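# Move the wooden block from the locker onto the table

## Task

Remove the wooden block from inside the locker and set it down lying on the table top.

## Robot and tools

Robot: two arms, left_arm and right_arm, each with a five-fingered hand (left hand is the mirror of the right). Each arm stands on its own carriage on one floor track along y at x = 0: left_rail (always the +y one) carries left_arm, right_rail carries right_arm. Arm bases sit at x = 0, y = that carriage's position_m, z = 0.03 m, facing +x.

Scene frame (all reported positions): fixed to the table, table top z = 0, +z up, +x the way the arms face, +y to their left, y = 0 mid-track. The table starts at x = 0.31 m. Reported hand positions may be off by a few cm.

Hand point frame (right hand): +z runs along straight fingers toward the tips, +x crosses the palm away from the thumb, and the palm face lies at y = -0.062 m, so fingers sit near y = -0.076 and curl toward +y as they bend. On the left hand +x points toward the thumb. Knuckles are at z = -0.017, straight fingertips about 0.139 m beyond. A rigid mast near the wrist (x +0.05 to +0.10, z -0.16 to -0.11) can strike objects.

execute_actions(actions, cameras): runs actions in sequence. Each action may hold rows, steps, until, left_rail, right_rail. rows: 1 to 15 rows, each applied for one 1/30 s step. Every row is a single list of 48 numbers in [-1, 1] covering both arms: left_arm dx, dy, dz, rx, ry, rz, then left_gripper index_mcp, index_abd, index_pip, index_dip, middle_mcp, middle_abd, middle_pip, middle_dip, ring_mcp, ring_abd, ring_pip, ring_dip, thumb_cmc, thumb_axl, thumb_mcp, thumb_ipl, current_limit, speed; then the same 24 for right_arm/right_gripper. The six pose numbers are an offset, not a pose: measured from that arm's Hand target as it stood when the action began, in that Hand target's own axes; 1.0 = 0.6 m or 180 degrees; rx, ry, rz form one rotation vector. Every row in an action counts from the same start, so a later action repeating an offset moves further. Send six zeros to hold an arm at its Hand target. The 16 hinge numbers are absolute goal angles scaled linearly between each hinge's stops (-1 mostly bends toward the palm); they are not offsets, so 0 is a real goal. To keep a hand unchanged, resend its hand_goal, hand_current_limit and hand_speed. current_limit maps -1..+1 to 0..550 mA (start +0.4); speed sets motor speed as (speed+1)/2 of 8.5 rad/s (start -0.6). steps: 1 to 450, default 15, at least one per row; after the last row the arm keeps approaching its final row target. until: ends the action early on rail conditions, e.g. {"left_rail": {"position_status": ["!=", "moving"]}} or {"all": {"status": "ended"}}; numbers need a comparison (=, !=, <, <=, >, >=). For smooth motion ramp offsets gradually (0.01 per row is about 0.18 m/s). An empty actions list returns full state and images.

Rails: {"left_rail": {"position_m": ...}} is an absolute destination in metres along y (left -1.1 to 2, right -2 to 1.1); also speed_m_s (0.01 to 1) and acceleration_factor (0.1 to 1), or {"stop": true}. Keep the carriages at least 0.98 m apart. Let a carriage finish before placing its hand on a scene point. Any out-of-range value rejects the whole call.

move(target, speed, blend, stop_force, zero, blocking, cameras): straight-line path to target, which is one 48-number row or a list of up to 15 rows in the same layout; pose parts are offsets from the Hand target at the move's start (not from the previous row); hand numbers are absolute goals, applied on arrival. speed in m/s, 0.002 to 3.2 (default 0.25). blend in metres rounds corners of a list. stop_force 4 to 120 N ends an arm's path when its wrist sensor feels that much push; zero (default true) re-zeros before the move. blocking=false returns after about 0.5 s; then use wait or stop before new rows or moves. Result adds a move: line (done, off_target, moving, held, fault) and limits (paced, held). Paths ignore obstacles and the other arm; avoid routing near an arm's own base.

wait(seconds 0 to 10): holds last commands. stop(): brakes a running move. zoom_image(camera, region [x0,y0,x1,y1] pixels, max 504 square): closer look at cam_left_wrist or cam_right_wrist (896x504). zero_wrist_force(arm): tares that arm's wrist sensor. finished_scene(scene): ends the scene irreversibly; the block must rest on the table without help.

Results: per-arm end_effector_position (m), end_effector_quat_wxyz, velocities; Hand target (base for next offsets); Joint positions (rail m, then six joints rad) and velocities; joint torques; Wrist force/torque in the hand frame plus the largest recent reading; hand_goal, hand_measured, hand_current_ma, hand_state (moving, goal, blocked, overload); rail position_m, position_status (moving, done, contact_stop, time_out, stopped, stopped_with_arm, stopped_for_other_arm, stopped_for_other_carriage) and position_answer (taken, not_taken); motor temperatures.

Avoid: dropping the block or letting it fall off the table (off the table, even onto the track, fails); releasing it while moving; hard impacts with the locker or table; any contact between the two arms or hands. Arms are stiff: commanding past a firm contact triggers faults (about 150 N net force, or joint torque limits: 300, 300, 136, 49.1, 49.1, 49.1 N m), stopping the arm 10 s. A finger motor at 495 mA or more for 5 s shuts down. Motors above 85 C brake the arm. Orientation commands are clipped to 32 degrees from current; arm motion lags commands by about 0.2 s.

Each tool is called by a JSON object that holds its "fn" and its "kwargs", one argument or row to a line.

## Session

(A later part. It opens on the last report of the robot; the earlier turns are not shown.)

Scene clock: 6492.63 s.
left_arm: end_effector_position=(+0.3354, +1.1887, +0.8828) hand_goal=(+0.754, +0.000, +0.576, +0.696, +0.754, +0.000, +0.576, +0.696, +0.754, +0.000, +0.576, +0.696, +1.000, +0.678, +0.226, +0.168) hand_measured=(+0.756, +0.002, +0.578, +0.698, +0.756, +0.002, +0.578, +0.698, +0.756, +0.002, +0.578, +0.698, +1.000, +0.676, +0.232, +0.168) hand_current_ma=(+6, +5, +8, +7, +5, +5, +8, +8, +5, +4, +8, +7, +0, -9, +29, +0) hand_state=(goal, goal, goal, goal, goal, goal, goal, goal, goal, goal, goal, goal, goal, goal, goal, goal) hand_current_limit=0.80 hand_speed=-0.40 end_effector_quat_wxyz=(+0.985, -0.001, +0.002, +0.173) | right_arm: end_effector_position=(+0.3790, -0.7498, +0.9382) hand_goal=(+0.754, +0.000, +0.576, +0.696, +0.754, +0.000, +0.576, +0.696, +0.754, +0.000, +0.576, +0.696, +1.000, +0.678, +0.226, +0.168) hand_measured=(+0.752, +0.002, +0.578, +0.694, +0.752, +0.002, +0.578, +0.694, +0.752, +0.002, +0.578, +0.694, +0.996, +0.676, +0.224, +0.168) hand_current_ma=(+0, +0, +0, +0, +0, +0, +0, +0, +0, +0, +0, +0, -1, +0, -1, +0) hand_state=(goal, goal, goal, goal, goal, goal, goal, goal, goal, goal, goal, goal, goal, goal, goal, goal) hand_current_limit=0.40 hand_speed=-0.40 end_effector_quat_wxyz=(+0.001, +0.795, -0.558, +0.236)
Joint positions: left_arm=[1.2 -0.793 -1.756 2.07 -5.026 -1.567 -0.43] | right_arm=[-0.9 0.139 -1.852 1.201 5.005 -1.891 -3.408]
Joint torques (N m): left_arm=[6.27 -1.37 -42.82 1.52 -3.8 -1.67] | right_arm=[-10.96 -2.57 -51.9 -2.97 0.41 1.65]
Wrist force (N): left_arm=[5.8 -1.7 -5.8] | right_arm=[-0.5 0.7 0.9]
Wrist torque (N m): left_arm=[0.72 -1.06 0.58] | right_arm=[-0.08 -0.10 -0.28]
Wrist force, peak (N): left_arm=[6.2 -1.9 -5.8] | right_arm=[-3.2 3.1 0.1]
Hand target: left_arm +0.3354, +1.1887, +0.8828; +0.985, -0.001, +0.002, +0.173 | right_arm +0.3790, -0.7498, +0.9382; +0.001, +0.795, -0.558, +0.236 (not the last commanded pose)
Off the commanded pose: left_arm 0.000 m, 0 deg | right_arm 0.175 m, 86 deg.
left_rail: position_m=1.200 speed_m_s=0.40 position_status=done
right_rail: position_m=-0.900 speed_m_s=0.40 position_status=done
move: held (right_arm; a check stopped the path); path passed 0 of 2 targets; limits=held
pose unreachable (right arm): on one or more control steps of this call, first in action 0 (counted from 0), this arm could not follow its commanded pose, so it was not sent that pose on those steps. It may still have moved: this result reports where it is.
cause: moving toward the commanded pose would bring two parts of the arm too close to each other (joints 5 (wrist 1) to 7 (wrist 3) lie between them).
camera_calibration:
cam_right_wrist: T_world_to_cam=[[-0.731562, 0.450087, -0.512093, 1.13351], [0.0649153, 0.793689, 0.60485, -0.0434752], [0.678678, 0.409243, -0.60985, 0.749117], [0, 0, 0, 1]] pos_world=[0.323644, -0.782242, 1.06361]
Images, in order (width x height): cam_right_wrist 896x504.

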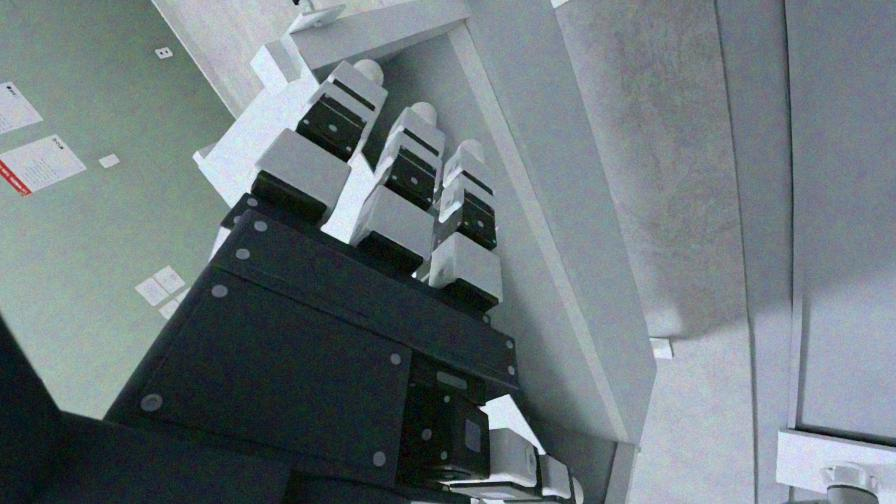

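{"fn": "move", "kwargs": {
  "target": [0,0,0,0,0,0,0.754,0,0.576,0.696,0.754,0,0.576,0.696,0.754,0,0.576,0.696,1,0.678,0.226,0.168,0.8,-0.4,0,0,0,0,-0.161,-0.382,0.754,0,0.576,0.696,0.754,0,0.576,0.696,0.754,0,0.576,0.696,1,0.678,0.226,0.168,0.4,-0.4],
  "speed": 0.4
}}

{"fn": "move", "kwargs": {
  "target": [0,0,0,0,0,0,0.754,0,0.576,0.696,0.754,0,0.576,0.696,0.754,0,0.576,0.696,1,0.678,0.226,0.168,0.8,-0.4,0,0,0,0,0.5,0,0.754,0,0.576,0.696,0.754,0,0.576,0.696,0.754,0,0.576,0.696,1,0.678,0.226,0.168,0.4,-0.4],
  "speed": 0.4,
  "cameras": ["cam_right_wrist"]
}}

Scene clock: 6511.73 s.
left_arm: end_effector_position=(+0.3354, +1.1887, +0.8828) hand_goal=(+0.754, +0.000, +0.576, +0.696, +0.754, +0.000, +0.576, +0.696, +0.754, +0.000, +0.576, +0.696, +1.000, +0.678, +0.226, +0.168) hand_measured=(+0.756, +0.002, +0.578, +0.698, +0.756, +0.002, +0.578, +0.698, +0.756, +0.002, +0.578, +0.698, +1.000, +0.676, +0.232, +0.168) hand_current_ma=(+6, +5, +8, +7, +5, +5, +8, +8, +5, +4, +8, +7, +0, -9, +29, +0) hand_state=(goal, goal, goal, goal, goal, goal, goal, goal, goal, goal, goal, goal, goal, goal, goal, goal) hand_current_limit=0.80 hand_speed=-0.40 end_effector_quat_wxyz=(+0.985, -0.001, +0.002, +0.173) | right_arm: end_effector_position=(+0.3790, -0.7498, +0.9382) hand_goal=(+0.754, +0.000, +0.576, +0.696, +0.754, +0.000, +0.576, +0.696, +0.754, +0.000, +0.576, +0.696, +1.000, +0.678, +0.226, +0.168) hand_measured=(+0.752, +0.002, +0.578, +0.694, +0.752, +0.002, +0.578, +0.694, +0.752, +0.002, +0.578, +0.694, +0.996, +0.676, +0.224, +0.168) hand_current_ma=(+0, +0, +0, +0, +0, +0, +0, +0, +0, +0, +0, +0, -1, +0, -1, +0) hand_state=(goal, goal, goal, goal, goal, goal, goal, goal, goal, goal, goal, goal, goal, goal, goal, goal) hand_current_limit=0.40 hand_speed=-0.40 end_effector_quat_wxyz=(+0.001, +1.000, +0.000, +0.000)
Joint positions: left_arm=[1.2 -0.793 -1.756 2.07 -5.026 -1.567 -0.43] | right_arm=[-0.9 0.148 -1.769 1.057 5.425 -1.573 -4.564]
Joint torques (N m): left_arm=[8.3 -1.23 -42.95 1.79 -3.74 -1.43] | right_arm=[-10.67 -6.74 -49.51 -3.29 1.51 -1.86]
Wrist force (N): left_arm=[5.6 -1.6 -5.4] | right_arm=[-0.5 0.3 0.5]
Wrist torque (N m): left_arm=[0.71 -1.03 0.56] | right_arm=[0.02 0.10 -0.04]
Wrist force, peak (N): left_arm=[5.9 -1.9 -6.0] | right_arm=[-1.5 1.6 0.7]
Hand target: left_arm +0.3354, +1.1887, +0.8828; +0.985, -0.001, +0.002, +0.173 | right_arm +0.3790, -0.7498, +0.9382; +0.001, +1.000, +0.000, +0.000
Off the commanded pose: left_arm 0.000 m, 0 deg | right_arm 0.000 m, 0 deg.
left_rail: position_m=1.200 speed_m_s=0.40 position_status=done
right_rail: position_m=-0.900 speed_m_s=0.40 position_status=done
move: done

Scene clock: 6514.73 s.
left_arm: end_effector_position=(+0.3354, +1.1887, +0.8828) hand_goal=(+0.754, +0.000, +0.576, +0.696, +0.754, +0.000, +0.576, +0.696, +0.754, +0.000, +0.576, +0.696, +1.000, +0.678, +0.226, +0.168) hand_measured=(+0.756, +0.002, +0.578, +0.698, +0.756, +0.002, +0.578, +0.698, +0.756, +0.002, +0.578, +0.698, +1.000, +0.676, +0.232, +0.168) hand_current_ma=(+6, +5, +8, +7, +5, +5, +8, +8, +5, +4, +8, +7, +0, -9, +29, +0) hand_state=(goal, goal, goal, goal, goal, goal, goal, goal, goal, goal, goal, goal, goal, goal, goal, goal) hand_current_limit=0.80 hand_speed=-0.40 end_effector_quat_wxyz=(+0.985, -0.001, +0.002, +0.173) | right_arm: end_effector_position=(+0.3790, -0.7498, +0.9382) hand_goal=(+0.754, +0.000, +0.576, +0.696, +0.754, +0.000, +0.576, +0.696, +0.754, +0.000, +0.576, +0.696, +1.000, +0.678, +0.226, +0.168) hand_measured=(+0.752, +0.002, +0.578, +0.694, +0.752, +0.002, +0.578, +0.694, +0.752, +0.002, +0.578, +0.694, +0.998, +0.676, +0.224, +0.168) hand_current_ma=(+0, +0, +0, +0, +0, +0, +0, +0, +0, +0, +0, +0, -1, +0, +0, +0) hand_state=(goal, goal, goal, goal, goal, goal, goal, goal, goal, goal, goal, goal, goal, goal, goal, goal) hand_current_limit=0.40 hand_speed=-0.40 end_effector_quat_wxyz=(+0.001, +0.707, +0.001, +0.707)
Joint positions: left_arm=[1.2 -0.793 -1.756 2.07 -5.026 -1.567 -0.43] | right_arm=[-0.9 0.357 -2.18 1.954 3.369 -1.928 -4.714]
Joint torques (N m): left_arm=[7.85 -0.1 -42.07 1.71 -3.54 -1.49] | right_arm=[11.26 18.08 -39.45 -4.36 -2.09 -2.73]
Wrist force (N): left_arm=[5.8 -1.4 -5.6] | right_arm=[-2.0 -0.6 -2.5]
Wrist torque (N m): left_arm=[0.75 -1.05 0.58] | right_arm=[0.21 0.02 -0.36]
Wrist force, peak (N): left_arm=[6.1 -2.0 -5.7] | right_arm=[-3.0 -0.3 -2.3]
Hand target: left_arm +0.3354, +1.1887, +0.8828; +0.985, -0.001, +0.002, +0.173 | right_arm +0.3790, -0.7498, +0.9382; +0.001, +0.707, +0.001, +0.707
Off the commanded pose: left_arm 0.000 m, 0 deg | right_arm 0.000 m, 0 deg.
left_rail: position_m=1.200 speed_m_s=0.40 position_status=done
right_rail: position_m=-0.900 speed_m_s=0.40 position_status=done
move: done
camera_calibration:
cam_right_wrist: T_world_to_cam=[[0.061194, -0.616168, -0.785234, 0.289869], [-0.724076, 0.514078, -0.459822, 1.04473], [0.687, 0.596707, -0.414695, 0.703466], [0, 0, 0, 1]] pos_world=[0.255443, -0.778226, 0.999728]
Images, in order (width x height): cam_right_wrist 896x504.

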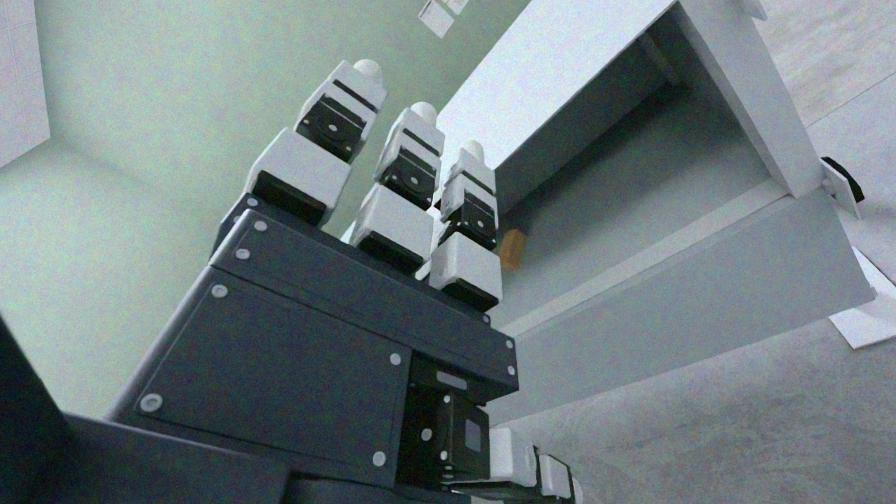

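{"fn": "move", "kwargs": {
  "target": [0,0,0,0,0,0,0.754,0,0.576,0.696,0.754,0,0.576,0.696,0.754,0,0.576,0.696,1,0.678,0.226,0.168,0.8,-0.4,-0.263,-0.217,0.167,0,0,0,0.754,0,0.576,0.696,0.754,0,0.576,0.696,0.754,0,0.576,0.696,1,0.678,0.226,0.168,0.4,-0.4],
  "speed": 0.15,
  "stop_force": 20,
  "cameras": ["cam_right_wrist"]
}}

Scene clock: 6547.30 s.
left_arm: end_effector_position=(+0.3354, +1.1887, +0.8828) hand_goal=(+0.754, +0.000, +0.576, +0.696, +0.754, +0.000, +0.576, +0.696, +0.754, +0.000, +0.576, +0.696, +1.000, +0.678, +0.226, +0.168) hand_measured=(+0.756, +0.002, +0.578, +0.698, +0.756, +0.002, +0.578, +0.698, +0.756, +0.002, +0.578, +0.698, +1.000, +0.676, +0.232, +0.168) hand_current_ma=(+6, +5, +8, +7, +5, +5, +8, +8, +5, +4, +8, +7, +0, -9, +29, +0) hand_state=(goal, goal, goal, goal, goal, goal, goal, goal, goal, goal, goal, goal, goal, goal, goal, goal) hand_current_limit=0.80 hand_speed=-0.40 end_effector_quat_wxyz=(+0.985, -0.001, +0.002, +0.173) | right_arm: end_effector_position=(+0.4791, -0.6200, +0.7800) hand_goal=(+0.754, +0.000, +0.576, +0.696, +0.754, +0.000, +0.576, +0.696, +0.754, +0.000, +0.576, +0.696, +1.000, +0.678, +0.226, +0.168) hand_measured=(+0.752, +0.002, +0.578, +0.694, +0.752, +0.002, +0.578, +0.694, +0.752, +0.002, +0.578, +0.694, +0.998, +0.676, +0.224, +0.168) hand_current_ma=(+0, +0, +0, +0, +0, +0, +0, +0, +0, +0, +0, +0, -1, +0, +0, +0) hand_state=(goal, goal, goal, goal, goal, goal, goal, goal, goal, goal, goal, goal, goal, goal, goal, goal) hand_current_limit=0.40 hand_speed=-0.40 end_effector_quat_wxyz=(+0.001, +0.707, +0.001, +0.707)
Joint positions: left_arm=[1.2 -0.793 -1.756 2.07 -5.026 -1.567 -0.43] | right_arm=[-0.9 0.59 -1.84 2.049 2.934 -2.161 -4.714]
Joint torques (N m): left_arm=[7.65 -0.94 -42.72 1.69 -3.59 -1.87] | right_arm=[10.31 -7.93 -58 -5.1 -2.03 -2.15]
Wrist force (N): left_arm=[5.8 -1.8 -5.8] | right_arm=[-1.7 0.2 -1.6]
Wrist torque (N m): left_arm=[0.71 -1.06 0.59] | right_arm=[0.18 -0.06 -0.25]
Wrist force, peak (N): left_arm=[5.5 -2.0 -6.5] | right_arm=[-2.7 -0.7 -2.4]
Hand target: left_arm +0.3354, +1.1887, +0.8828; +0.985, -0.001, +0.002, +0.173 | right_arm +0.4791, -0.6200, +0.7800; +0.001, +0.707, +0.001, +0.707
Off the commanded pose: left_arm 0.000 m, 0 deg | right_arm 0.000 m, 0 deg.
left_rail: position_m=1.200 speed_m_s=0.40 position_status=done
right_rail: position_m=-0.900 speed_m_s=0.40 position_status=done
move: done
camera_calibration:
cam_right_wrist: T_world_to_cam=[[0.0613619, -0.616209, -0.785189, 0.239375], [-0.723986, 0.514048, -0.459999, 0.977832], [0.68708, 0.596692, -0.414584, 0.491508], [0, 0, 0, 1]] pos_world=[0.355543, -0.648427, 0.841527]
Images, in order (width x height): cam_right_wrist 896x504.

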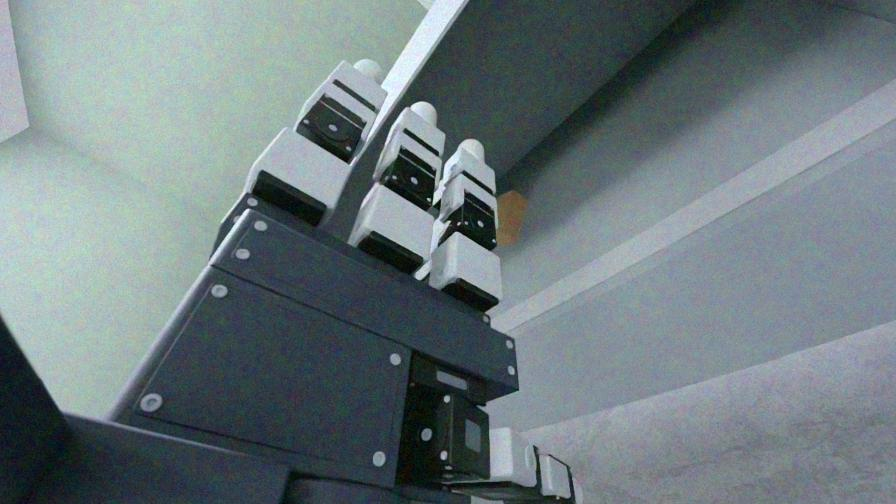

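{"fn": "execute_actions", "kwargs": {
  "actions": [
    {"right_rail":{"position_m":-0.75},"steps":60,"until":{"right_rail":{"position_status":["!=","moving"]}}}
  ],
  "cameras": ["cam_right_wrist"]
}}

Scene clock: 6564.80 s.
left_arm: end_effector_position=(+0.3354, +1.1887, +0.8828) hand_goal=(+0.754, +0.000, +0.576, +0.696, +0.754, +0.000, +0.576, +0.696, +0.754, +0.000, +0.576, +0.696, +1.000, +0.678, +0.226, +0.168) hand_measured=(+0.756, +0.002, +0.578, +0.698, +0.756, +0.002, +0.578, +0.698, +0.756, +0.002, +0.578, +0.698, +1.000, +0.676, +0.232, +0.168) hand_current_ma=(+6, +5, +8, +7, +5, +5, +8, +8, +5, +4, +8, +7, +0, -9, +29, +0) hand_state=(goal, goal, goal, goal, goal, goal, goal, goal, goal, goal, goal, goal, goal, goal, goal, goal) hand_current_limit=0.80 hand_speed=-0.40 end_effector_quat_wxyz=(+0.985, -0.001, +0.002, +0.173) | right_arm: end_effector_position=(+0.4791, -0.4700, +0.7800) hand_goal=(+0.754, +0.000, +0.576, +0.696, +0.754, +0.000, +0.576, +0.696, +0.754, +0.000, +0.576, +0.696, +1.000, +0.678, +0.226, +0.168) hand_measured=(+0.752, +0.002, +0.578, +0.694, +0.752, +0.002, +0.578, +0.694, +0.752, +0.002, +0.578, +0.694, +0.998, +0.676, +0.224, +0.168) hand_current_ma=(+0, +0, +0, +0, +0, +0, +0, +0, +0, +0, +0, +0, -1, +0, +0, +0) hand_state=(goal, goal, goal, goal, goal, goal, goal, goal, goal, goal, goal, goal, goal, goal, goal, goal) hand_current_limit=0.40 hand_speed=-0.40 end_effector_quat_wxyz=(+0.001, +0.707, +0.001, +0.707)
Joint positions: left_arm=[1.2 -0.793 -1.756 2.07 -5.026 -1.567 -0.43] | right_arm=[-0.75 0.59 -1.84 2.049 2.934 -2.161 -4.714]
Joint torques (N m): left_arm=[7.98 -1.54 -43.01 1.54 -3.38 -1.82] | right_arm=[7.75 -17.08 -53.51 -3.35 -0.92 -2.17]
Wrist force (N): left_arm=[5.7 -1.6 -5.5] | right_arm=[-1.8 -0.2 -1.7]
Wrist torque (N m): left_arm=[0.71 -1.04 0.57] | right_arm=[0.13 -0.05 -0.26]
Wrist force, peak (N): left_arm=[5.9 -1.9 -6.1] | right_arm=[-1.7 -1.5 -2.1]
Hand target: left_arm +0.3354, +1.1887, +0.8828; +0.985, -0.001, +0.002, +0.173 | right_arm +0.4791, -0.4700, +0.7800; +0.001, +0.707, +0.001, +0.707
Off the commanded pose: left_arm 0.000 m, 0 deg | right_arm 0.000 m, 0 deg.
left_rail: position_m=1.200 speed_m_s=0.40 position_status=done
right_rail: position_m=-0.750 speed_m_s=0.40 position_status=done
camera_calibration:
cam_right_wrist: T_world_to_cam=[[0.0613619, -0.616209, -0.785189, 0.331806], [-0.723986, 0.514048, -0.459999, 0.900725], [0.68708, 0.596692, -0.414584, 0.402004], [0, 0, 0, 1]] pos_world=[0.355543, -0.498427, 0.841527]
Images, in order (width x height): cam_right_wrist 896x504.

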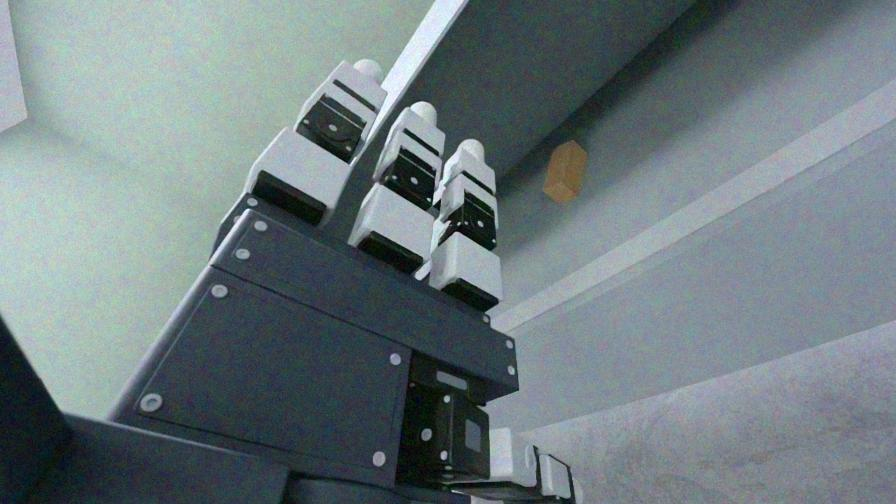

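{"fn": "zoom_image", "kwargs": {
  "camera": "cam_right_wrist",
  "region": [500, 110, 640, 230]
}}

Scaled by 3.600.

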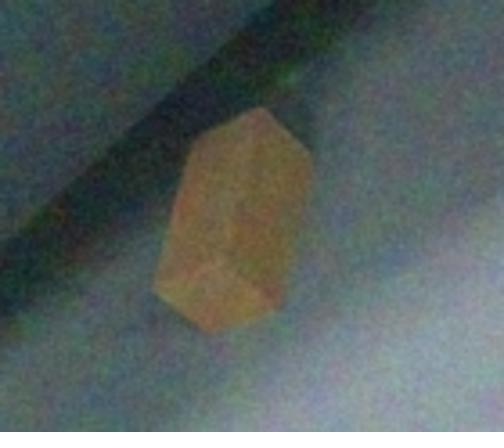

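{"fn": "move", "kwargs": {
  "target": [0,0,0,0.087,0.493,-0.087,0.754,0,0.576,0.696,0.754,0,0.576,0.696,0.754,0,0.576,0.696,0.714,0.678,0.226,0.168,0.4,-0.4,0,0,0,0,0,0,0.754,0,0.576,0.696,0.754,0,0.576,0.696,0.754,0,0.576,0.696,1,0.678,0.226,0.168,0.4,-0.4],
  "speed": 0.4,
  "cameras": ["cam_left_wrist"]
}}

Scene clock: 6778.00 s.
left_arm: end_effector_position=(+0.3371, +1.1866, +0.8828) hand_goal=(+0.754, +0.000, +0.576, +0.696, +0.754, +0.000, +0.576, +0.696, +0.754, +0.000, +0.576, +0.696, +0.714, +0.678, +0.226, +0.168) hand_measured=(+0.756, +0.002, +0.578, +0.698, +0.756, +0.002, +0.578, +0.698, +0.756, +0.002, +0.578, +0.698, +0.716, +0.676, +0.228, +0.168) hand_current_ma=(+6, +5, +8, +7, +5, +5, +8, +8, +5, +4, +8, +7, +6, -9, +7, +0) hand_state=(goal, goal, goal, goal, goal, goal, goal, goal, goal, goal, goal, goal, goal, goal, goal, goal) hand_current_limit=0.40 hand_speed=-0.40 end_effector_quat_wxyz=(+0.702, -0.053, +0.707, +0.060) | right_arm: end_effector_position=(+0.4791, -0.4699, +0.7800) hand_goal=(+0.754, +0.000, +0.576, +0.696, +0.754, +0.000, +0.576, +0.696, +0.754, +0.000, +0.576, +0.696, +1.000, +0.678, +0.226, +0.168) hand_measured=(+0.752, +0.002, +0.578, +0.694, +0.752, +0.002, +0.578, +0.694, +0.752, +0.002, +0.578, +0.694, +0.998, +0.676, +0.224, +0.168) hand_current_ma=(+0, +0, +0, +0, +0, +0, +0, +0, +0, +0, +0, +0, -1, +0, +0, +0) hand_state=(goal, goal, goal, goal, goal, goal, goal, goal, goal, goal, goal, goal, goal, goal, goal, goal) hand_current_limit=0.40 hand_speed=-0.40 end_effector_quat_wxyz=(+0.001, +0.707, +0.001, +0.707)
Joint positions: left_arm=[1.2 -2.474 -2.347 1.624 -5.568 -1.064 1.585] | right_arm=[-0.75 0.59 -1.84 2.049 2.934 -2.161 -4.714]
Joint torques (N m): left_arm=[-13.85 12.51 -37 -1.07 -3.38 2.15] | right_arm=[-6.43 -28.65 -38.44 -2.34 0.06 -1.98]
Wrist force (N): left_arm=[6.5 -1.0 -3.8] | right_arm=[-1.6 0.2 -2.2]
Wrist torque (N m): left_arm=[0.32 -0.80 0.64] | right_arm=[0.22 -0.06 -0.24]
Wrist force, peak (N): left_arm=[7.0 -2.0 -5.4] | right_arm=[-2.1 0.2 -2.3]
Hand target: left_arm +0.3354, +1.1887, +0.8828; +0.708, +0.000, +0.707, -0.001 | right_arm +0.4791, -0.4699, +0.7800; +0.001, +0.707, +0.001, +0.707
Off the commanded pose: left_arm 0.003 m, 9 deg | right_arm 0.000 m, 0 deg.
left_rail: position_m=1.200 speed_m_s=0.40 position_status=done
right_rail: position_m=-0.750 speed_m_s=0.40 position_status=done
move: off_target (left_arm)
camera_calibration:
cam_left_wrist: T_world_to_cam=[[0.0946321, -0.609595, 0.787044, -0.0417654], [-0.626506, -0.650867, -0.428792, 1.31638], [0.773651, -0.45251, -0.443508, 0.797141], [0, 0, 0, 1]] pos_world=[0.211963, 1.19204, 0.950862]
Images, in order (width x height): cam_left_wrist 896x504.

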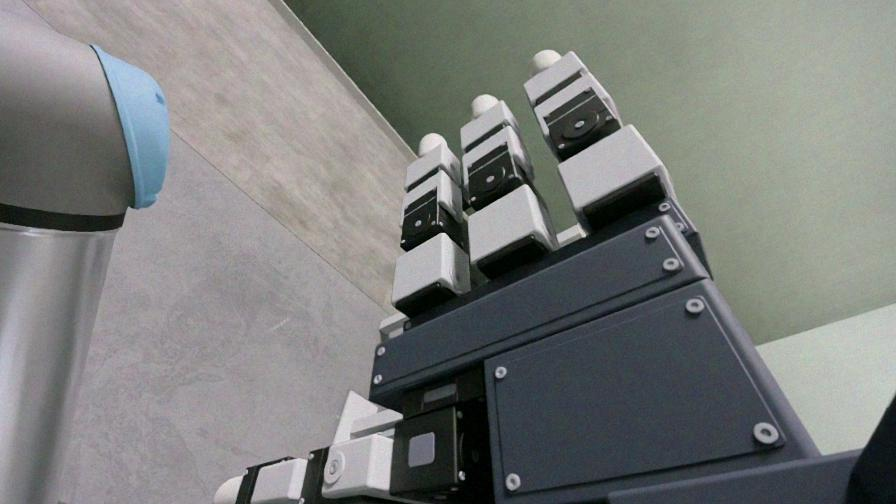

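{"fn": "move", "kwargs": {
  "target": [0,0,0.15,-0.087,-0.493,0.087,0.754,0,0.576,0.696,0.754,0,0.576,0.696,0.754,0,0.576,0.696,0.714,0.678,0.226,0.168,0.4,-0.4,0,0,0,0,0,0,0.754,0,0.576,0.696,0.754,0,0.576,0.696,0.754,0,0.576,0.696,1,0.678,0.226,0.168,0.4,-0.4],
  "speed": 0.3
}}

Scene clock: 6792.33 s.
left_arm: end_effector_position=(+0.4254, +1.1886, +0.8829) hand_goal=(+0.754, +0.000, +0.576, +0.696, +0.754, +0.000, +0.576, +0.696, +0.754, +0.000, +0.576, +0.696, +0.714, +0.678, +0.226, +0.168) hand_measured=(+0.756, +0.002, +0.578, +0.698, +0.756, +0.002, +0.578, +0.698, +0.756, +0.002, +0.578, +0.698, +0.716, +0.676, +0.228, +0.168) hand_current_ma=(+6, +5, +8, +7, +5, +5, +8, +8, +5, +4, +8, +7, +6, -9, +8, +0) hand_state=(goal, goal, goal, goal, goal, goal, goal, goal, goal, goal, goal, goal, goal, goal, goal, goal) hand_current_limit=0.40 hand_speed=-0.40 end_effector_quat_wxyz=(+0.985, -0.001, +0.002, +0.173) | right_arm: end_effector_position=(+0.4791, -0.4699, +0.7800) hand_goal=(+0.754, +0.000, +0.576, +0.696, +0.754, +0.000, +0.576, +0.696, +0.754, +0.000, +0.576, +0.696, +1.000, +0.678, +0.226, +0.168) hand_measured=(+0.752, +0.002, +0.578, +0.694, +0.752, +0.002, +0.578, +0.694, +0.752, +0.002, +0.578, +0.694, +0.998, +0.676, +0.224, +0.168) hand_current_ma=(+0, +0, +0, +0, +0, +0, +0, +0, +0, +0, +0, +0, -1, +0, +0, +0) hand_state=(goal, goal, goal, goal, goal, goal, goal, goal, goal, goal, goal, goal, goal, goal, goal, goal) hand_current_limit=0.40 hand_speed=-0.40 end_effector_quat_wxyz=(+0.001, +0.707, +0.001, +0.707)
Joint positions: left_arm=[1.2 -2.964 -3.215 2.245 -3.746 -1.572 1.741] | right_arm=[-0.75 0.59 -1.84 2.049 2.934 -2.161 -4.714]
Joint torques (N m): left_arm=[-14.69 50.25 -26.97 7.11 -3.72 2.06] | right_arm=[-5.89 -27.54 -38.25 -2.42 0.02 -1.65]
Wrist force (N): left_arm=[5.2 -1.7 -5.6] | right_arm=[-1.5 0.1 -1.8]
Wrist torque (N m): left_arm=[0.66 -1.00 0.47] | right_arm=[0.18 -0.09 -0.24]
Wrist force, peak (N): left_arm=[7.5 -1.2 -5.7] | right_arm=[-2.4 -0.3 -2.1]
Hand target: left_arm +0.4254, +1.1886, +0.8829; +0.985, -0.001, +0.002, +0.173 | right_arm +0.4791, -0.4699, +0.7800; +0.001, +0.707, +0.001, +0.707
Off the commanded pose: left_arm 0.000 m, 0 deg | right_arm 0.000 m, 0 deg.
left_rail: position_m=1.200 speed_m_s=0.40 position_status=done
right_rail: position_m=-0.750 speed_m_s=0.40 position_status=done
shoulder posture changed (left arm): the wrist came as close to joint 2's axis as it can, and the arm is now in the other of its two shoulder postures.
move: done

{"fn": "move", "kwargs": {
  "target": [0,0,0,0,0,0,0.754,0,0.576,0.696,0.754,0,0.576,0.696,0.754,0,0.576,0.696,0.714,0.678,0.226,0.168,0.4,-0.4,-0.183,0.05,0.2017,0,0,0,1,0,0.9,0.9,1,0,0.9,0.9,1,0,0.9,0.9,1,0.678,0.226,0.168,0.4,-0.4],
  "speed": 0.15,
  "stop_force": 20,
  "cameras": ["cam_right_wrist"]
}}

Scene clock: 6827.50 s.
left_arm: end_effector_position=(+0.4254, +1.1886, +0.8829) hand_goal=(+0.754, +0.000, +0.576, +0.696, +0.754, +0.000, +0.576, +0.696, +0.754, +0.000, +0.576, +0.696, +0.714, +0.678, +0.226, +0.168) hand_measured=(+0.756, +0.002, +0.578, +0.698, +0.756, +0.002, +0.578, +0.698, +0.756, +0.002, +0.578, +0.698, +0.716, +0.676, +0.228, +0.168) hand_current_ma=(+6, +5, +8, +7, +5, +5, +8, +8, +5, +4, +8, +7, +6, -9, +8, +0) hand_state=(goal, goal, goal, goal, goal, goal, goal, goal, goal, goal, goal, goal, goal, goal, goal, goal) hand_current_limit=0.40 hand_speed=-0.40 end_effector_quat_wxyz=(+0.985, -0.001, +0.002, +0.173) | right_arm: end_effector_position=(+0.6000, -0.5002, +0.6702) hand_goal=(+1.000, +0.000, +0.900, +0.900, +1.000, +0.000, +0.900, +0.900, +1.000, +0.000, +0.900, +0.900, +1.000, +0.678, +0.226, +0.168) hand_measured=(+0.998, +0.002, +0.898, +0.898, +0.998, +0.002, +0.898, +0.898, +0.998, +0.002, +0.898, +0.898, +0.998, +0.676, +0.224, +0.168) hand_current_ma=(+0, +0, +0, +0, +0, +0, +0, +0, +0, +0, -1, +0, -1, +0, +0, +0) hand_state=(goal, goal, goal, goal, goal, goal, goal, goal, goal, goal, goal, goal, goal, goal, goal, goal) hand_current_limit=0.40 hand_speed=-0.40 end_effector_quat_wxyz=(+0.001, +0.707, +0.001, +0.707)
Joint positions: left_arm=[1.2 -2.965 -3.216 2.245 -3.746 -1.572 1.741] | right_arm=[-0.75 0.393 -1.67 2.117 2.695 -1.963 -4.714]
Joint torques (N m): left_arm=[-14.93 49.77 -26.78 7.66 -3.52 2.28] | right_arm=[-9.95 -18.56 -36.17 -5.22 1.5 -2.21]
Wrist force (N): left_arm=[5.0 -1.8 -5.7] | right_arm=[-1.8 -0.1 -1.5]
Wrist torque (N m): left_arm=[0.64 -0.97 0.45] | right_arm=[0.18 -0.06 -0.38]
Wrist force, peak (N): left_arm=[5.8 -1.6 -5.9] | right_arm=[-1.4 -1.2 -2.8]
Hand target: left_arm +0.4254, +1.1886, +0.8829; +0.985, -0.001, +0.002, +0.173 | right_arm +0.6001, -0.5002, +0.6702; +0.001, +0.707, +0.001, +0.707
Off the commanded pose: left_arm 0.000 m, 0 deg | right_arm 0.000 m, 0 deg.
left_rail: position_m=1.200 speed_m_s=0.40 position_status=done
right_rail: position_m=-0.750 speed_m_s=0.40 position_status=done
move: done
camera_calibration:
cam_right_wrist: T_world_to_cam=[[0.0613619, -0.616209, -0.785189, 0.219485], [-0.723986, 0.514048, -0.459999, 0.953225], [0.68708, 0.596692, -0.414584, 0.291393], [0, 0, 0, 1]] pos_world=[0.476443, -0.528627, 0.731627]
Images, in order (width x height): cam_right_wrist 896x504.

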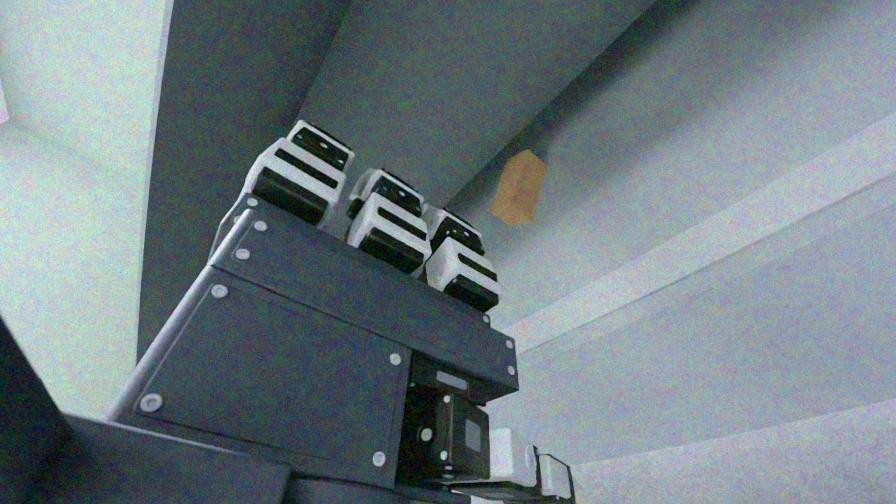

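{"fn": "zoom_image", "kwargs": {
  "camera": "cam_right_wrist",
  "region": [460, 130, 600, 250]
}}

{"fn": "zoom_image", "kwargs": {
  "camera": "cam_right_wrist",
  "region": [400, 0, 896, 504]
}}

Scaled by 3.600.

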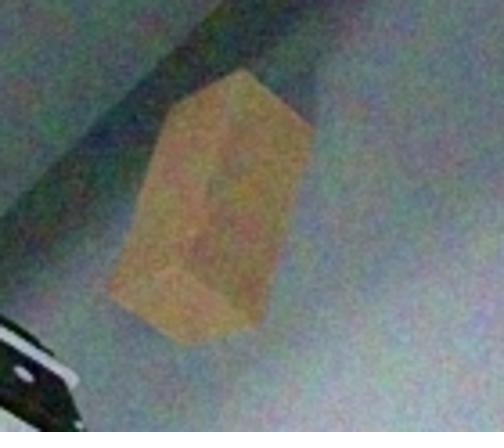

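Scaled by 1.000.

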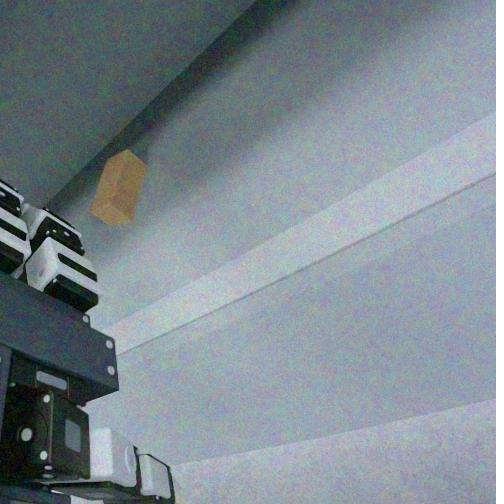

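{"fn": "move", "kwargs": {
  "target": [0,0,0,0,0,0,0.754,0,0.576,0.696,0.754,0,0.576,0.696,0.754,0,0.576,0.696,0.714,0.678,0.226,0.168,0.4,-0.4,0.083,0,-0.2,0,0,0,0.89,0,-0.007,0.261,0.89,0.12,-0.007,0.261,0.754,0,0.576,0.696,1,0.678,0.226,0.168,0.4,-0.4],
  "speed": 0.25
}}

{"fn": "execute_actions", "kwargs": {
  "actions": [
    {"right_rail":{"position_m":-0.35},"steps":120,"until":{"right_rail":{"position_status":["!=","moving"]}}}
  ]
}}

{"fn": "move", "kwargs": {
  "target": [0,0,0,0,0,0,0.754,0,0.576,0.696,0.754,0,0.576,0.696,0.754,0,0.576,0.696,0.714,0.678,0.226,0.168,0.4,-0.4,0,0,0,-0.2036,0.0312,0.5106,0.89,0,-0.007,0.261,0.89,0.12,-0.007,0.261,0.754,0,0.576,0.696,-0.571,0.678,0.226,0.168,0.4,-0.4],
  "speed": 0.4,
  "cameras": ["cam_right_wrist"]
}}

Scene clock: 6924.07 s.
left_arm: end_effector_position=(+0.4254, +1.1886, +0.8829) hand_goal=(+0.754, +0.000, +0.576, +0.696, +0.754, +0.000, +0.576, +0.696, +0.754, +0.000, +0.576, +0.696, +0.714, +0.678, +0.226, +0.168) hand_measured=(+0.756, +0.002, +0.578, +0.698, +0.756, +0.002, +0.578, +0.698, +0.756, +0.002, +0.578, +0.698, +0.716, +0.676, +0.228, +0.168) hand_current_ma=(+6, +5, +8, +7, +5, +5, +8, +8, +5, +4, +8, +7, +6, -9, +8, +0) hand_state=(goal, goal, goal, goal, goal, goal, goal, goal, goal, goal, goal, goal, goal, goal, goal, goal) hand_current_limit=0.40 hand_speed=-0.40 end_effector_quat_wxyz=(+0.985, -0.001, +0.002, +0.173) | right_arm: end_effector_position=(+0.4804, -0.5001, +0.7200) hand_goal=(+0.890, +0.000, -0.006, +0.262, +0.890, +0.120, -0.006, +0.262, +0.754, +0.000, +0.576, +0.696, +1.000, +0.678, +0.226, +0.168) hand_measured=(+0.892, +0.002, -0.004, +0.264, +0.892, +0.122, -0.004, +0.264, +0.756, +0.002, +0.580, +0.698, +0.998, +0.676, +0.224, +0.168) hand_current_ma=(+0, +0, +0, +0, +0, +0, +0, +0, +0, +0, +1, +0, -1, +0, +0, +0) hand_state=(goal, goal, goal, goal, goal, goal, goal, goal, goal, goal, goal, goal, goal, goal, goal, goal) hand_current_limit=0.40 hand_speed=-0.40 end_effector_quat_wxyz=(+0.001, +0.707, +0.001, +0.707)
Joint positions: left_arm=[1.2 -2.965 -3.216 2.245 -3.746 -1.572 1.741] | right_arm=[-0.75 0.521 -1.86 2.171 2.831 -2.092 -4.714]
Joint torques (N m): left_arm=[-14.71 49 -27.1 7.46 -3.63 2.22] | right_arm=[15.88 -24.39 -36.48 -0.88 -2.7 1.63]
Wrist force (N): left_arm=[5.3 -1.6 -5.6] | right_arm=[-2.3 -0.6 -1.5]
Wrist torque (N m): left_arm=[0.66 -1.02 0.47] | right_arm=[0.05 0.02 -0.46]
Wrist force, peak (N): left_arm=[5.8 -1.6 -5.8] | right_arm=[-2.5 -1.0 -2.5]
Hand target: left_arm +0.4254, +1.1886, +0.8829; +0.985, -0.001, +0.002, +0.173 | right_arm +0.4801, -0.5001, +0.7201; +0.001, +0.707, +0.001, +0.707
Off the commanded pose: left_arm 0.000 m, 0 deg | right_arm 0.000 m, 0 deg.
left_rail: position_m=1.200 speed_m_s=0.40 position_status=done
right_rail: position_m=-0.750 speed_m_s=0.40 position_status=done
move: done

Scene clock: 6925.97 s.
left_arm: end_effector_position=(+0.4254, +1.1886, +0.8829) hand_goal=(+0.754, +0.000, +0.576, +0.696, +0.754, +0.000, +0.576, +0.696, +0.754, +0.000, +0.576, +0.696, +0.714, +0.678, +0.226, +0.168) hand_measured=(+0.756, +0.002, +0.578, +0.698, +0.756, +0.002, +0.578, +0.698, +0.756, +0.002, +0.578, +0.698, +0.716, +0.676, +0.228, +0.168) hand_current_ma=(+6, +5, +8, +7, +5, +5, +8, +8, +5, +4, +8, +7, +6, -9, +8, +0) hand_state=(goal, goal, goal, goal, goal, goal, goal, goal, goal, goal, goal, goal, goal, goal, goal, goal) hand_current_limit=0.40 hand_speed=-0.40 end_effector_quat_wxyz=(+0.985, -0.001, +0.002, +0.173) | right_arm: end_effector_position=(+0.4801, -0.1001, +0.7201) hand_goal=(+0.890, +0.000, -0.006, +0.262, +0.890, +0.120, -0.006, +0.262, +0.754, +0.000, +0.576, +0.696, +1.000, +0.678, +0.226, +0.168) hand_measured=(+0.892, +0.002, -0.004, +0.264, +0.892, +0.122, -0.004, +0.264, +0.756, +0.002, +0.578, +0.698, +0.998, +0.676, +0.224, +0.168) hand_current_ma=(+0, +0, +0, +0, +0, +0, +0, +0, +0, +0, +0, +0, -1, +0, +0, +0) hand_state=(goal, goal, goal, goal, goal, goal, goal, goal, goal, goal, goal, goal, goal, goal, goal, goal) hand_current_limit=0.40 hand_speed=-0.40 end_effector_quat_wxyz=(+0.001, +0.707, +0.001, +0.707)
Joint positions: left_arm=[1.2 -2.965 -3.216 2.245 -3.746 -1.572 1.741] | right_arm=[-0.35 0.521 -1.86 2.171 2.831 -2.092 -4.714]
Joint torques (N m): left_arm=[-14.6 49.75 -26.36 7.52 -3.61 2.15] | right_arm=[6.46 -20.76 -44.1 -2.45 -1.65 1.57]
Wrist force (N): left_arm=[5.5 -1.5 -5.8] | right_arm=[-2.4 -0.6 -1.6]
Wrist torque (N m): left_arm=[0.69 -1.03 0.48] | right_arm=[0.06 0.04 -0.47]
Wrist force, peak (N): left_arm=[5.5 -2.0 -5.9] | right_arm=[-2.6 -1.3 -1.8]
Hand target: left_arm +0.4254, +1.1886, +0.8829; +0.985, -0.001, +0.002, +0.173 | right_arm +0.4801, -0.1001, +0.7201; +0.001, +0.707, +0.001, +0.707
Off the commanded pose: left_arm 0.000 m, 0 deg | right_arm 0.000 m, 0 deg.
left_rail: position_m=1.200 speed_m_s=0.40 position_status=done
right_rail: position_m=-0.350 speed_m_s=0.40 position_status=done

Scene clock: 6927.93 s.
left_arm: end_effector_position=(+0.4254, +1.1886, +0.8829) hand_goal=(+0.754, +0.000, +0.576, +0.696, +0.754, +0.000, +0.576, +0.696, +0.754, +0.000, +0.576, +0.696, +0.714, +0.678, +0.226, +0.168) hand_measured=(+0.756, +0.002, +0.578, +0.698, +0.756, +0.002, +0.578, +0.698, +0.756, +0.002, +0.578, +0.698, +0.716, +0.676, +0.228, +0.168) hand_current_ma=(+6, +5, +8, +7, +5, +5, +8, +8, +5, +4, +8, +7, +6, -9, +8, +0) hand_state=(goal, goal, goal, goal, goal, goal, goal, goal, goal, goal, goal, goal, goal, goal, goal, goal) hand_current_limit=0.40 hand_speed=-0.40 end_effector_quat_wxyz=(+0.985, -0.001, +0.002, +0.173) | right_arm: end_effector_position=(+0.4802, -0.0996, +0.7213) hand_goal=(+0.890, +0.000, -0.006, +0.262, +0.890, +0.120, -0.006, +0.262, +0.754, +0.000, +0.576, +0.696, -0.570, +0.678, +0.226, +0.168) hand_measured=(+0.886, +0.002, -0.004, +0.264, +0.886, +0.122, -0.004, +0.264, +0.750, +0.002, +0.578, +0.698, -0.566, +0.676, +0.190, +0.148) hand_current_ma=(-1, +0, +0, +0, -1, +0, +0, +0, -1, +0, +0, +0, +1, +0, -59, -22) hand_state=(goal, goal, goal, goal, goal, goal, goal, goal, goal, goal, goal, goal, goal, goal, blocked, goal) hand_current_limit=0.40 hand_speed=-0.40 end_effector_quat_wxyz=(-0.153, +0.628, -0.353, +0.676)
Joint positions: left_arm=[1.2 -2.965 -3.216 2.245 -3.746 -1.572 1.741] | right_arm=[-0.35 0.554 -1.822 2.032 2.989 -2.413 -3.935]
Joint torques (N m): left_arm=[-14.33 49.5 -26.45 7.57 -3.69 2.28] | right_arm=[-9.33 -29.98 -57.21 -0.05 -2.28 1.12]
Wrist force (N): left_arm=[5.4 -1.8 -5.8] | right_arm=[-1.2 1.2 -0.4]
Wrist torque (N m): left_arm=[0.67 -1.03 0.48] | right_arm=[0.13 0.04 -0.29]
Wrist force, peak (N): left_arm=[5.4 -1.9 -6.0] | right_arm=[1.8 -0.5 3.0]
Hand target: left_arm +0.4254, +1.1886, +0.8829; +0.985, -0.001, +0.002, +0.173 | right_arm +0.4802, -0.0996, +0.7213; -0.153, +0.628, -0.353, +0.676 (not the last commanded pose)
Off the commanded pose: left_arm 0.000 m, 0 deg | right_arm 0.001 m, 54 deg.
left_rail: position_m=1.200 speed_m_s=0.40 position_status=done
right_rail: position_m=-0.350 speed_m_s=0.40 position_status=done
led back after a hold (right arm): the arm was led back toward your command in small steps, so it may still be short of it.
move: held (right_arm; a check stopped the path); limits=held
pose unreachable (right arm): on one or more control steps of this call, first in action 0 (counted from 0), this arm could not follow its commanded pose, so it was not sent that pose on those steps. It may still have moved: this result reports where it is.
cause: moving toward the commanded pose would bring two parts of the arm too close to each other (joints 5 (wrist 1) to 7 (wrist 3) lie between them).
camera_calibration:
cam_right_wrist: T_world_to_cam=[[0.0426787, 0.060799, -0.997237, 0.743141], [-0.496398, 0.867518, 0.0316461, 0.255331], [0.867045, 0.493676, 0.067205, -0.288322], [0, 0, 0, 1]] pos_world=[0.345018, -0.124349, 0.752385]
Images, in order (width x height): cam_right_wrist 896x504.

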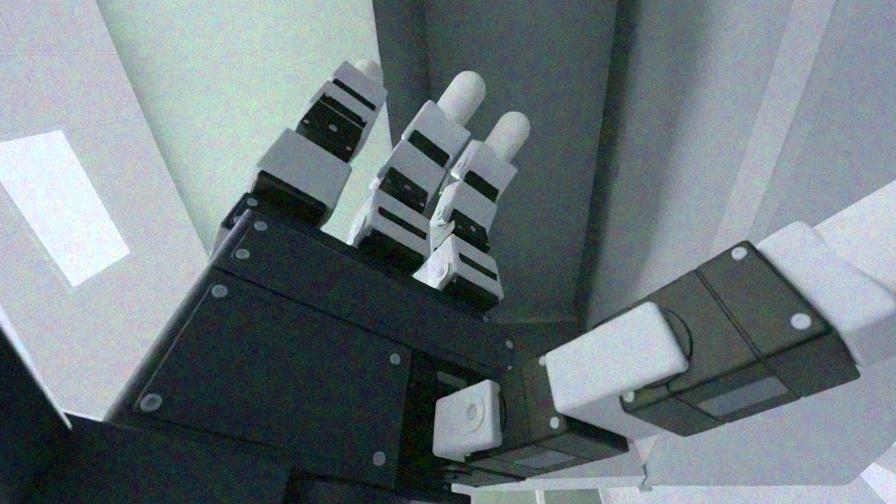

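{"fn": "execute_actions", "kwargs": {
  "actions": [
    {"right_rail":{"position_m":-0.1},"steps":120,"until":{"right_rail":{"position_status":["!=","moving"]}}}
  ]
}}

{"fn": "move", "kwargs": {
  "target": [
    [0,0,0,0,0,0,0.754,0,0.576,0.696,0.754,0,0.576,0.696,0.754,0,0.576,0.696,0.714,0.678,0.226,0.168,0.4,-0.4,0.309,0.332,0.170,0,0,0,0.89,0,-0.007,0.261,0.89,0.12,-0.007,0.261,0.754,0,0.576,0.696,-0.571,0.678,0.226,0.168,0.4,-0.4],
    [0,0,0,0,0,0,0.754,0,0.576,0.696,0.754,0,0.576,0.696,0.754,0,0.576,0.696,0.714,0.678,0.226,0.168,0.4,-0.4,0.309,0.332,0.170,-0.1168,0.0124,0.275,0.89,0,-0.007,0.261,0.89,0.12,-0.007,0.261,0.754,0,0.576,0.696,-0.571,0.678,0.226,0.168,0.4,-0.4]
  ],
  "speed": 0.25,
  "cameras": ["cam_right_wrist"]
}}

Scene clock: 6965.53 s.
left_arm: end_effector_position=(+0.4254, +1.1886, +0.8829) hand_goal=(+0.754, +0.000, +0.576, +0.696, +0.754, +0.000, +0.576, +0.696, +0.754, +0.000, +0.576, +0.696, +0.714, +0.678, +0.226, +0.168) hand_measured=(+0.756, +0.002, +0.578, +0.698, +0.756, +0.002, +0.578, +0.698, +0.756, +0.002, +0.578, +0.698, +0.716, +0.676, +0.228, +0.168) hand_current_ma=(+6, +5, +8, +7, +5, +5, +8, +8, +5, +4, +8, +7, +6, -9, +8, +0) hand_state=(goal, goal, goal, goal, goal, goal, goal, goal, goal, goal, goal, goal, goal, goal, goal, goal) hand_current_limit=0.40 hand_speed=-0.40 end_effector_quat_wxyz=(+0.985, -0.001, +0.002, +0.173) | right_arm: end_effector_position=(+0.4802, +0.1504, +0.7213) hand_goal=(+0.890, +0.000, -0.006, +0.262, +0.890, +0.120, -0.006, +0.262, +0.754, +0.000, +0.576, +0.696, -0.570, +0.678, +0.226, +0.168) hand_measured=(+0.886, +0.002, -0.004, +0.264, +0.886, +0.122, -0.004, +0.264, +0.748, +0.002, +0.576, +0.698, -0.566, +0.676, +0.190, +0.148) hand_current_ma=(-1, +0, +0, +0, -1, +0, +0, +0, -1, +0, +0, +0, +1, +0, -59, -21) hand_state=(goal, goal, goal, goal, goal, goal, goal, goal, goal, goal, goal, goal, goal, goal, blocked, goal) hand_current_limit=0.40 hand_speed=-0.40 end_effector_quat_wxyz=(-0.153, +0.628, -0.353, +0.676)
Joint positions: left_arm=[1.2 -2.965 -3.216 2.245 -3.746 -1.572 1.741] | right_arm=[-0.1 0.554 -1.822 2.032 2.989 -2.413 -3.935]
Joint torques (N m): left_arm=[-14.41 48.99 -26.47 7.47 -3.56 2.02] | right_arm=[-6.74 -14.04 -52.07 -1.77 -0.98 1.67]
Wrist force (N): left_arm=[5.4 -1.9 -5.5] | right_arm=[-1.5 1.0 -0.9]
Wrist torque (N m): left_arm=[0.63 -1.02 0.48] | right_arm=[0.14 0.07 -0.30]
Wrist force, peak (N): left_arm=[5.6 -1.9 -6.0] | right_arm=[-1.3 2.7 -0.4]
Hand target: left_arm +0.4254, +1.1886, +0.8829; +0.985, -0.001, +0.002, +0.173 | right_arm +0.4802, +0.1504, +0.7213; -0.153, +0.628, -0.353, +0.676 (not the last commanded pose)
Off the commanded pose: left_arm 0.000 m, 0 deg | right_arm 0.001 m, 54 deg.
left_rail: position_m=1.200 speed_m_s=0.40 position_status=done
right_rail: position_m=-0.100 speed_m_s=0.40 position_status=done

Scene clock: 6970.00 s.
left_arm: end_effector_position=(+0.4254, +1.1886, +0.8829) hand_goal=(+0.754, +0.000, +0.576, +0.696, +0.754, +0.000, +0.576, +0.696, +0.754, +0.000, +0.576, +0.696, +0.714, +0.678, +0.226, +0.168) hand_measured=(+0.756, +0.002, +0.578, +0.698, +0.756, +0.002, +0.578, +0.698, +0.756, +0.002, +0.578, +0.698, +0.716, +0.676, +0.228, +0.168) hand_current_ma=(+6, +5, +8, +7, +5, +5, +8, +8, +5, +4, +8, +7, +6, -9, +8, +0) hand_state=(goal, goal, goal, goal, goal, goal, goal, goal, goal, goal, goal, goal, goal, goal, goal, goal) hand_current_limit=0.40 hand_speed=-0.40 end_effector_quat_wxyz=(+0.985, -0.001, +0.002, +0.173) | right_arm: end_effector_position=(+0.5005, -0.1395, +0.7216) hand_goal=(+0.890, +0.000, -0.006, +0.262, +0.890, +0.120, -0.006, +0.262, +0.754, +0.000, +0.576, +0.696, -0.570, +0.678, +0.226, +0.168) hand_measured=(+0.882, +0.002, -0.004, +0.264, +0.884, +0.122, -0.006, +0.264, +0.746, +0.002, +0.576, +0.698, -0.568, +0.676, +0.224, +0.166) hand_current_ma=(-3, +0, +0, +0, -2, +0, +0, +0, -3, +0, +0, +0, +0, +0, -1, -1) hand_state=(goal, goal, goal, goal, goal, goal, goal, goal, goal, goal, goal, goal, goal, goal, goal, goal) hand_current_limit=0.40 hand_speed=-0.40 end_effector_quat_wxyz=(+0.300, -0.428, +0.698, -0.489)
Joint positions: left_arm=[1.2 -2.965 -3.216 2.245 -3.746 -1.572 1.741] | right_arm=[-0.1 -0.491 -2.182 2.076 3.597 -1.552 -3.148]
Joint torques (N m): left_arm=[-14.49 51.16 -26 7.45 -3.43 1.99] | right_arm=[-11.97 -4.07 -60.01 -2.6 1.4 2.55]
Wrist force (N): left_arm=[5.2 -1.7 -5.8] | right_arm=[0.7 3.4 -2.0]
Wrist torque (N m): left_arm=[0.66 -0.99 0.46] | right_arm=[0.20 -0.01 0.01]
Wrist force, peak (N): left_arm=[5.6 -1.8 -6.0] | right_arm=[-1.0 3.9 -2.3]
Hand target: left_arm +0.4254, +1.1886, +0.8829; +0.985, -0.001, +0.002, +0.173 | right_arm +0.5005, -0.1395, +0.7216; +0.300, -0.428, +0.699, -0.489
Off the commanded pose: left_arm 0.000 m, 0 deg | right_arm 0.000 m, 0 deg.
left_rail: position_m=1.200 speed_m_s=0.40 position_status=done
right_rail: position_m=-0.100 speed_m_s=0.40 position_status=done
move: done
camera_calibration:
cam_right_wrist: T_world_to_cam=[[0.221646, 0.770144, -0.598123, 0.466413], [-0.241129, 0.637618, 0.731642, -0.364914], [0.944844, -0.0179405, 0.32703, -0.583987], [0, 0, 0, 1]] pos_world=[0.360406, -0.137007, 0.73694]
Images, in order (width x height): cam_right_wrist 896x504.

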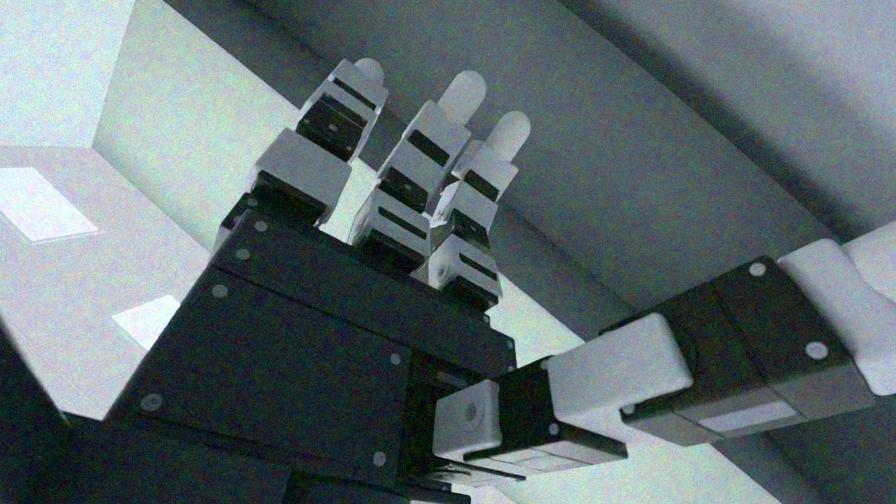

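{"fn": "move", "kwargs": {
  "target": [
    [0,0,0,0,0,0,0.754,0,0.576,0.696,0.754,0,0.576,0.696,0.754,0,0.576,0.696,0.714,0.678,0.226,0.168,0.4,-0.4,0.0202,0.216,0.194,0,0,0,0.89,0,-0.007,0.261,0.89,0.12,-0.007,0.261,0.754,0,0.576,0.696,-0.571,0.678,0.226,0.168,0.4,-0.4],
    [0,0,0,0,0,0,0.754,0,0.576,0.696,0.754,0,0.576,0.696,0.754,0,0.576,0.696,0.714,0.678,0.226,0.168,0.4,-0.4,0.0207,0.0537,0.7377,0,0,0,0.89,0,-0.007,0.261,0.89,0.12,-0.007,0.261,0.754,0,0.576,0.696,-0.571,0.678,0.226,0.168,0.4,-0.4]
  ],
  "speed": 0.08,
  "stop_force": 15,
  "cameras": ["cam_right_wrist"]
}}

Scene clock: 6993.93 s.
left_arm: end_effector_position=(+0.4254, +1.1886, +0.8829) hand_goal=(+0.754, +0.000, +0.576, +0.696, +0.754, +0.000, +0.576, +0.696, +0.754, +0.000, +0.576, +0.696, +0.714, +0.678, +0.226, +0.168) hand_measured=(+0.756, +0.002, +0.578, +0.698, +0.756, +0.002, +0.578, +0.698, +0.756, +0.002, +0.578, +0.698, +0.716, +0.676, +0.228, +0.168) hand_current_ma=(+6, +5, +8, +7, +5, +5, +8, +8, +5, +4, +8, +7, +6, -9, +8, +0) hand_state=(goal, goal, goal, goal, goal, goal, goal, goal, goal, goal, goal, goal, goal, goal, goal, goal) hand_current_limit=0.40 hand_speed=-0.40 end_effector_quat_wxyz=(+0.985, -0.001, +0.002, +0.173) | right_arm: end_effector_position=(+0.8558, -0.3341, +0.5399) hand_goal=(+0.890, +0.000, -0.006, +0.262, +0.890, +0.120, -0.006, +0.262, +0.754, +0.000, +0.576, +0.696, -0.570, +0.678, +0.226, +0.168) hand_measured=(+0.882, +0.002, -0.004, +0.264, +0.884, +0.122, -0.006, +0.264, +0.746, +0.002, +0.576, +0.698, -0.568, +0.676, +0.224, +0.166) hand_current_ma=(-3, +0, +0, +0, -2, +0, +0, +0, -3, +0, +0, +0, +0, +0, -1, -1) hand_state=(goal, goal, goal, goal, goal, goal, goal, goal, goal, goal, goal, goal, goal, goal, goal, goal) hand_current_limit=0.40 hand_speed=-0.40 end_effector_quat_wxyz=(+0.300, -0.428, +0.699, -0.489)
Joint positions: left_arm=[1.2 -2.965 -3.216 2.245 -3.746 -1.572 1.741] | right_arm=[-0.1 -0.497 -1.415 1.818 3.087 -1.546 -3.15]
Joint torques (N m): left_arm=[-14.03 49.87 -26.35 7.73 -3.49 2.13] | right_arm=[10.89 -42.02 -56.41 -2.53 -2.01 1.62]
Wrist force (N): left_arm=[5.5 -1.4 -5.6] | right_arm=[-0.3 2.8 -1.6]
Wrist torque (N m): left_arm=[0.69 -1.04 0.48] | right_arm=[0.15 0.14 -0.08]
Wrist force, peak (N): left_arm=[5.6 -1.5 -6.2] | right_arm=[0.4 4.2 -2.5]
Hand target: left_arm +0.4254, +1.1886, +0.8829; +0.985, -0.001, +0.002, +0.173 | right_arm +0.8558, -0.3341, +0.5399; +0.300, -0.428, +0.699, -0.489
Off the commanded pose: left_arm 0.000 m, 0 deg | right_arm 0.000 m, 0 deg.
left_rail: position_m=1.200 speed_m_s=0.40 position_status=done
right_rail: position_m=-0.100 speed_m_s=0.40 position_status=done
move: done
camera_calibration:
cam_right_wrist: T_world_to_cam=[[0.221771, 0.770387, -0.597764, 0.428645], [-0.241032, 0.637316, 0.731937, -0.022557], [0.944839, -0.0182422, 0.327026, -0.863855], [0, 0, 0, 1]] pos_world=[0.715707, -0.331605, 0.555242]
Images, in order (width x height): cam_right_wrist 896x504.

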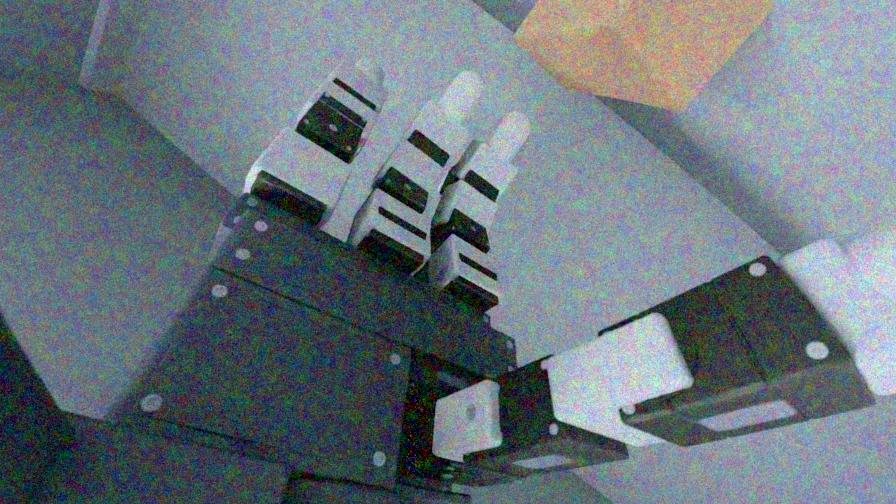

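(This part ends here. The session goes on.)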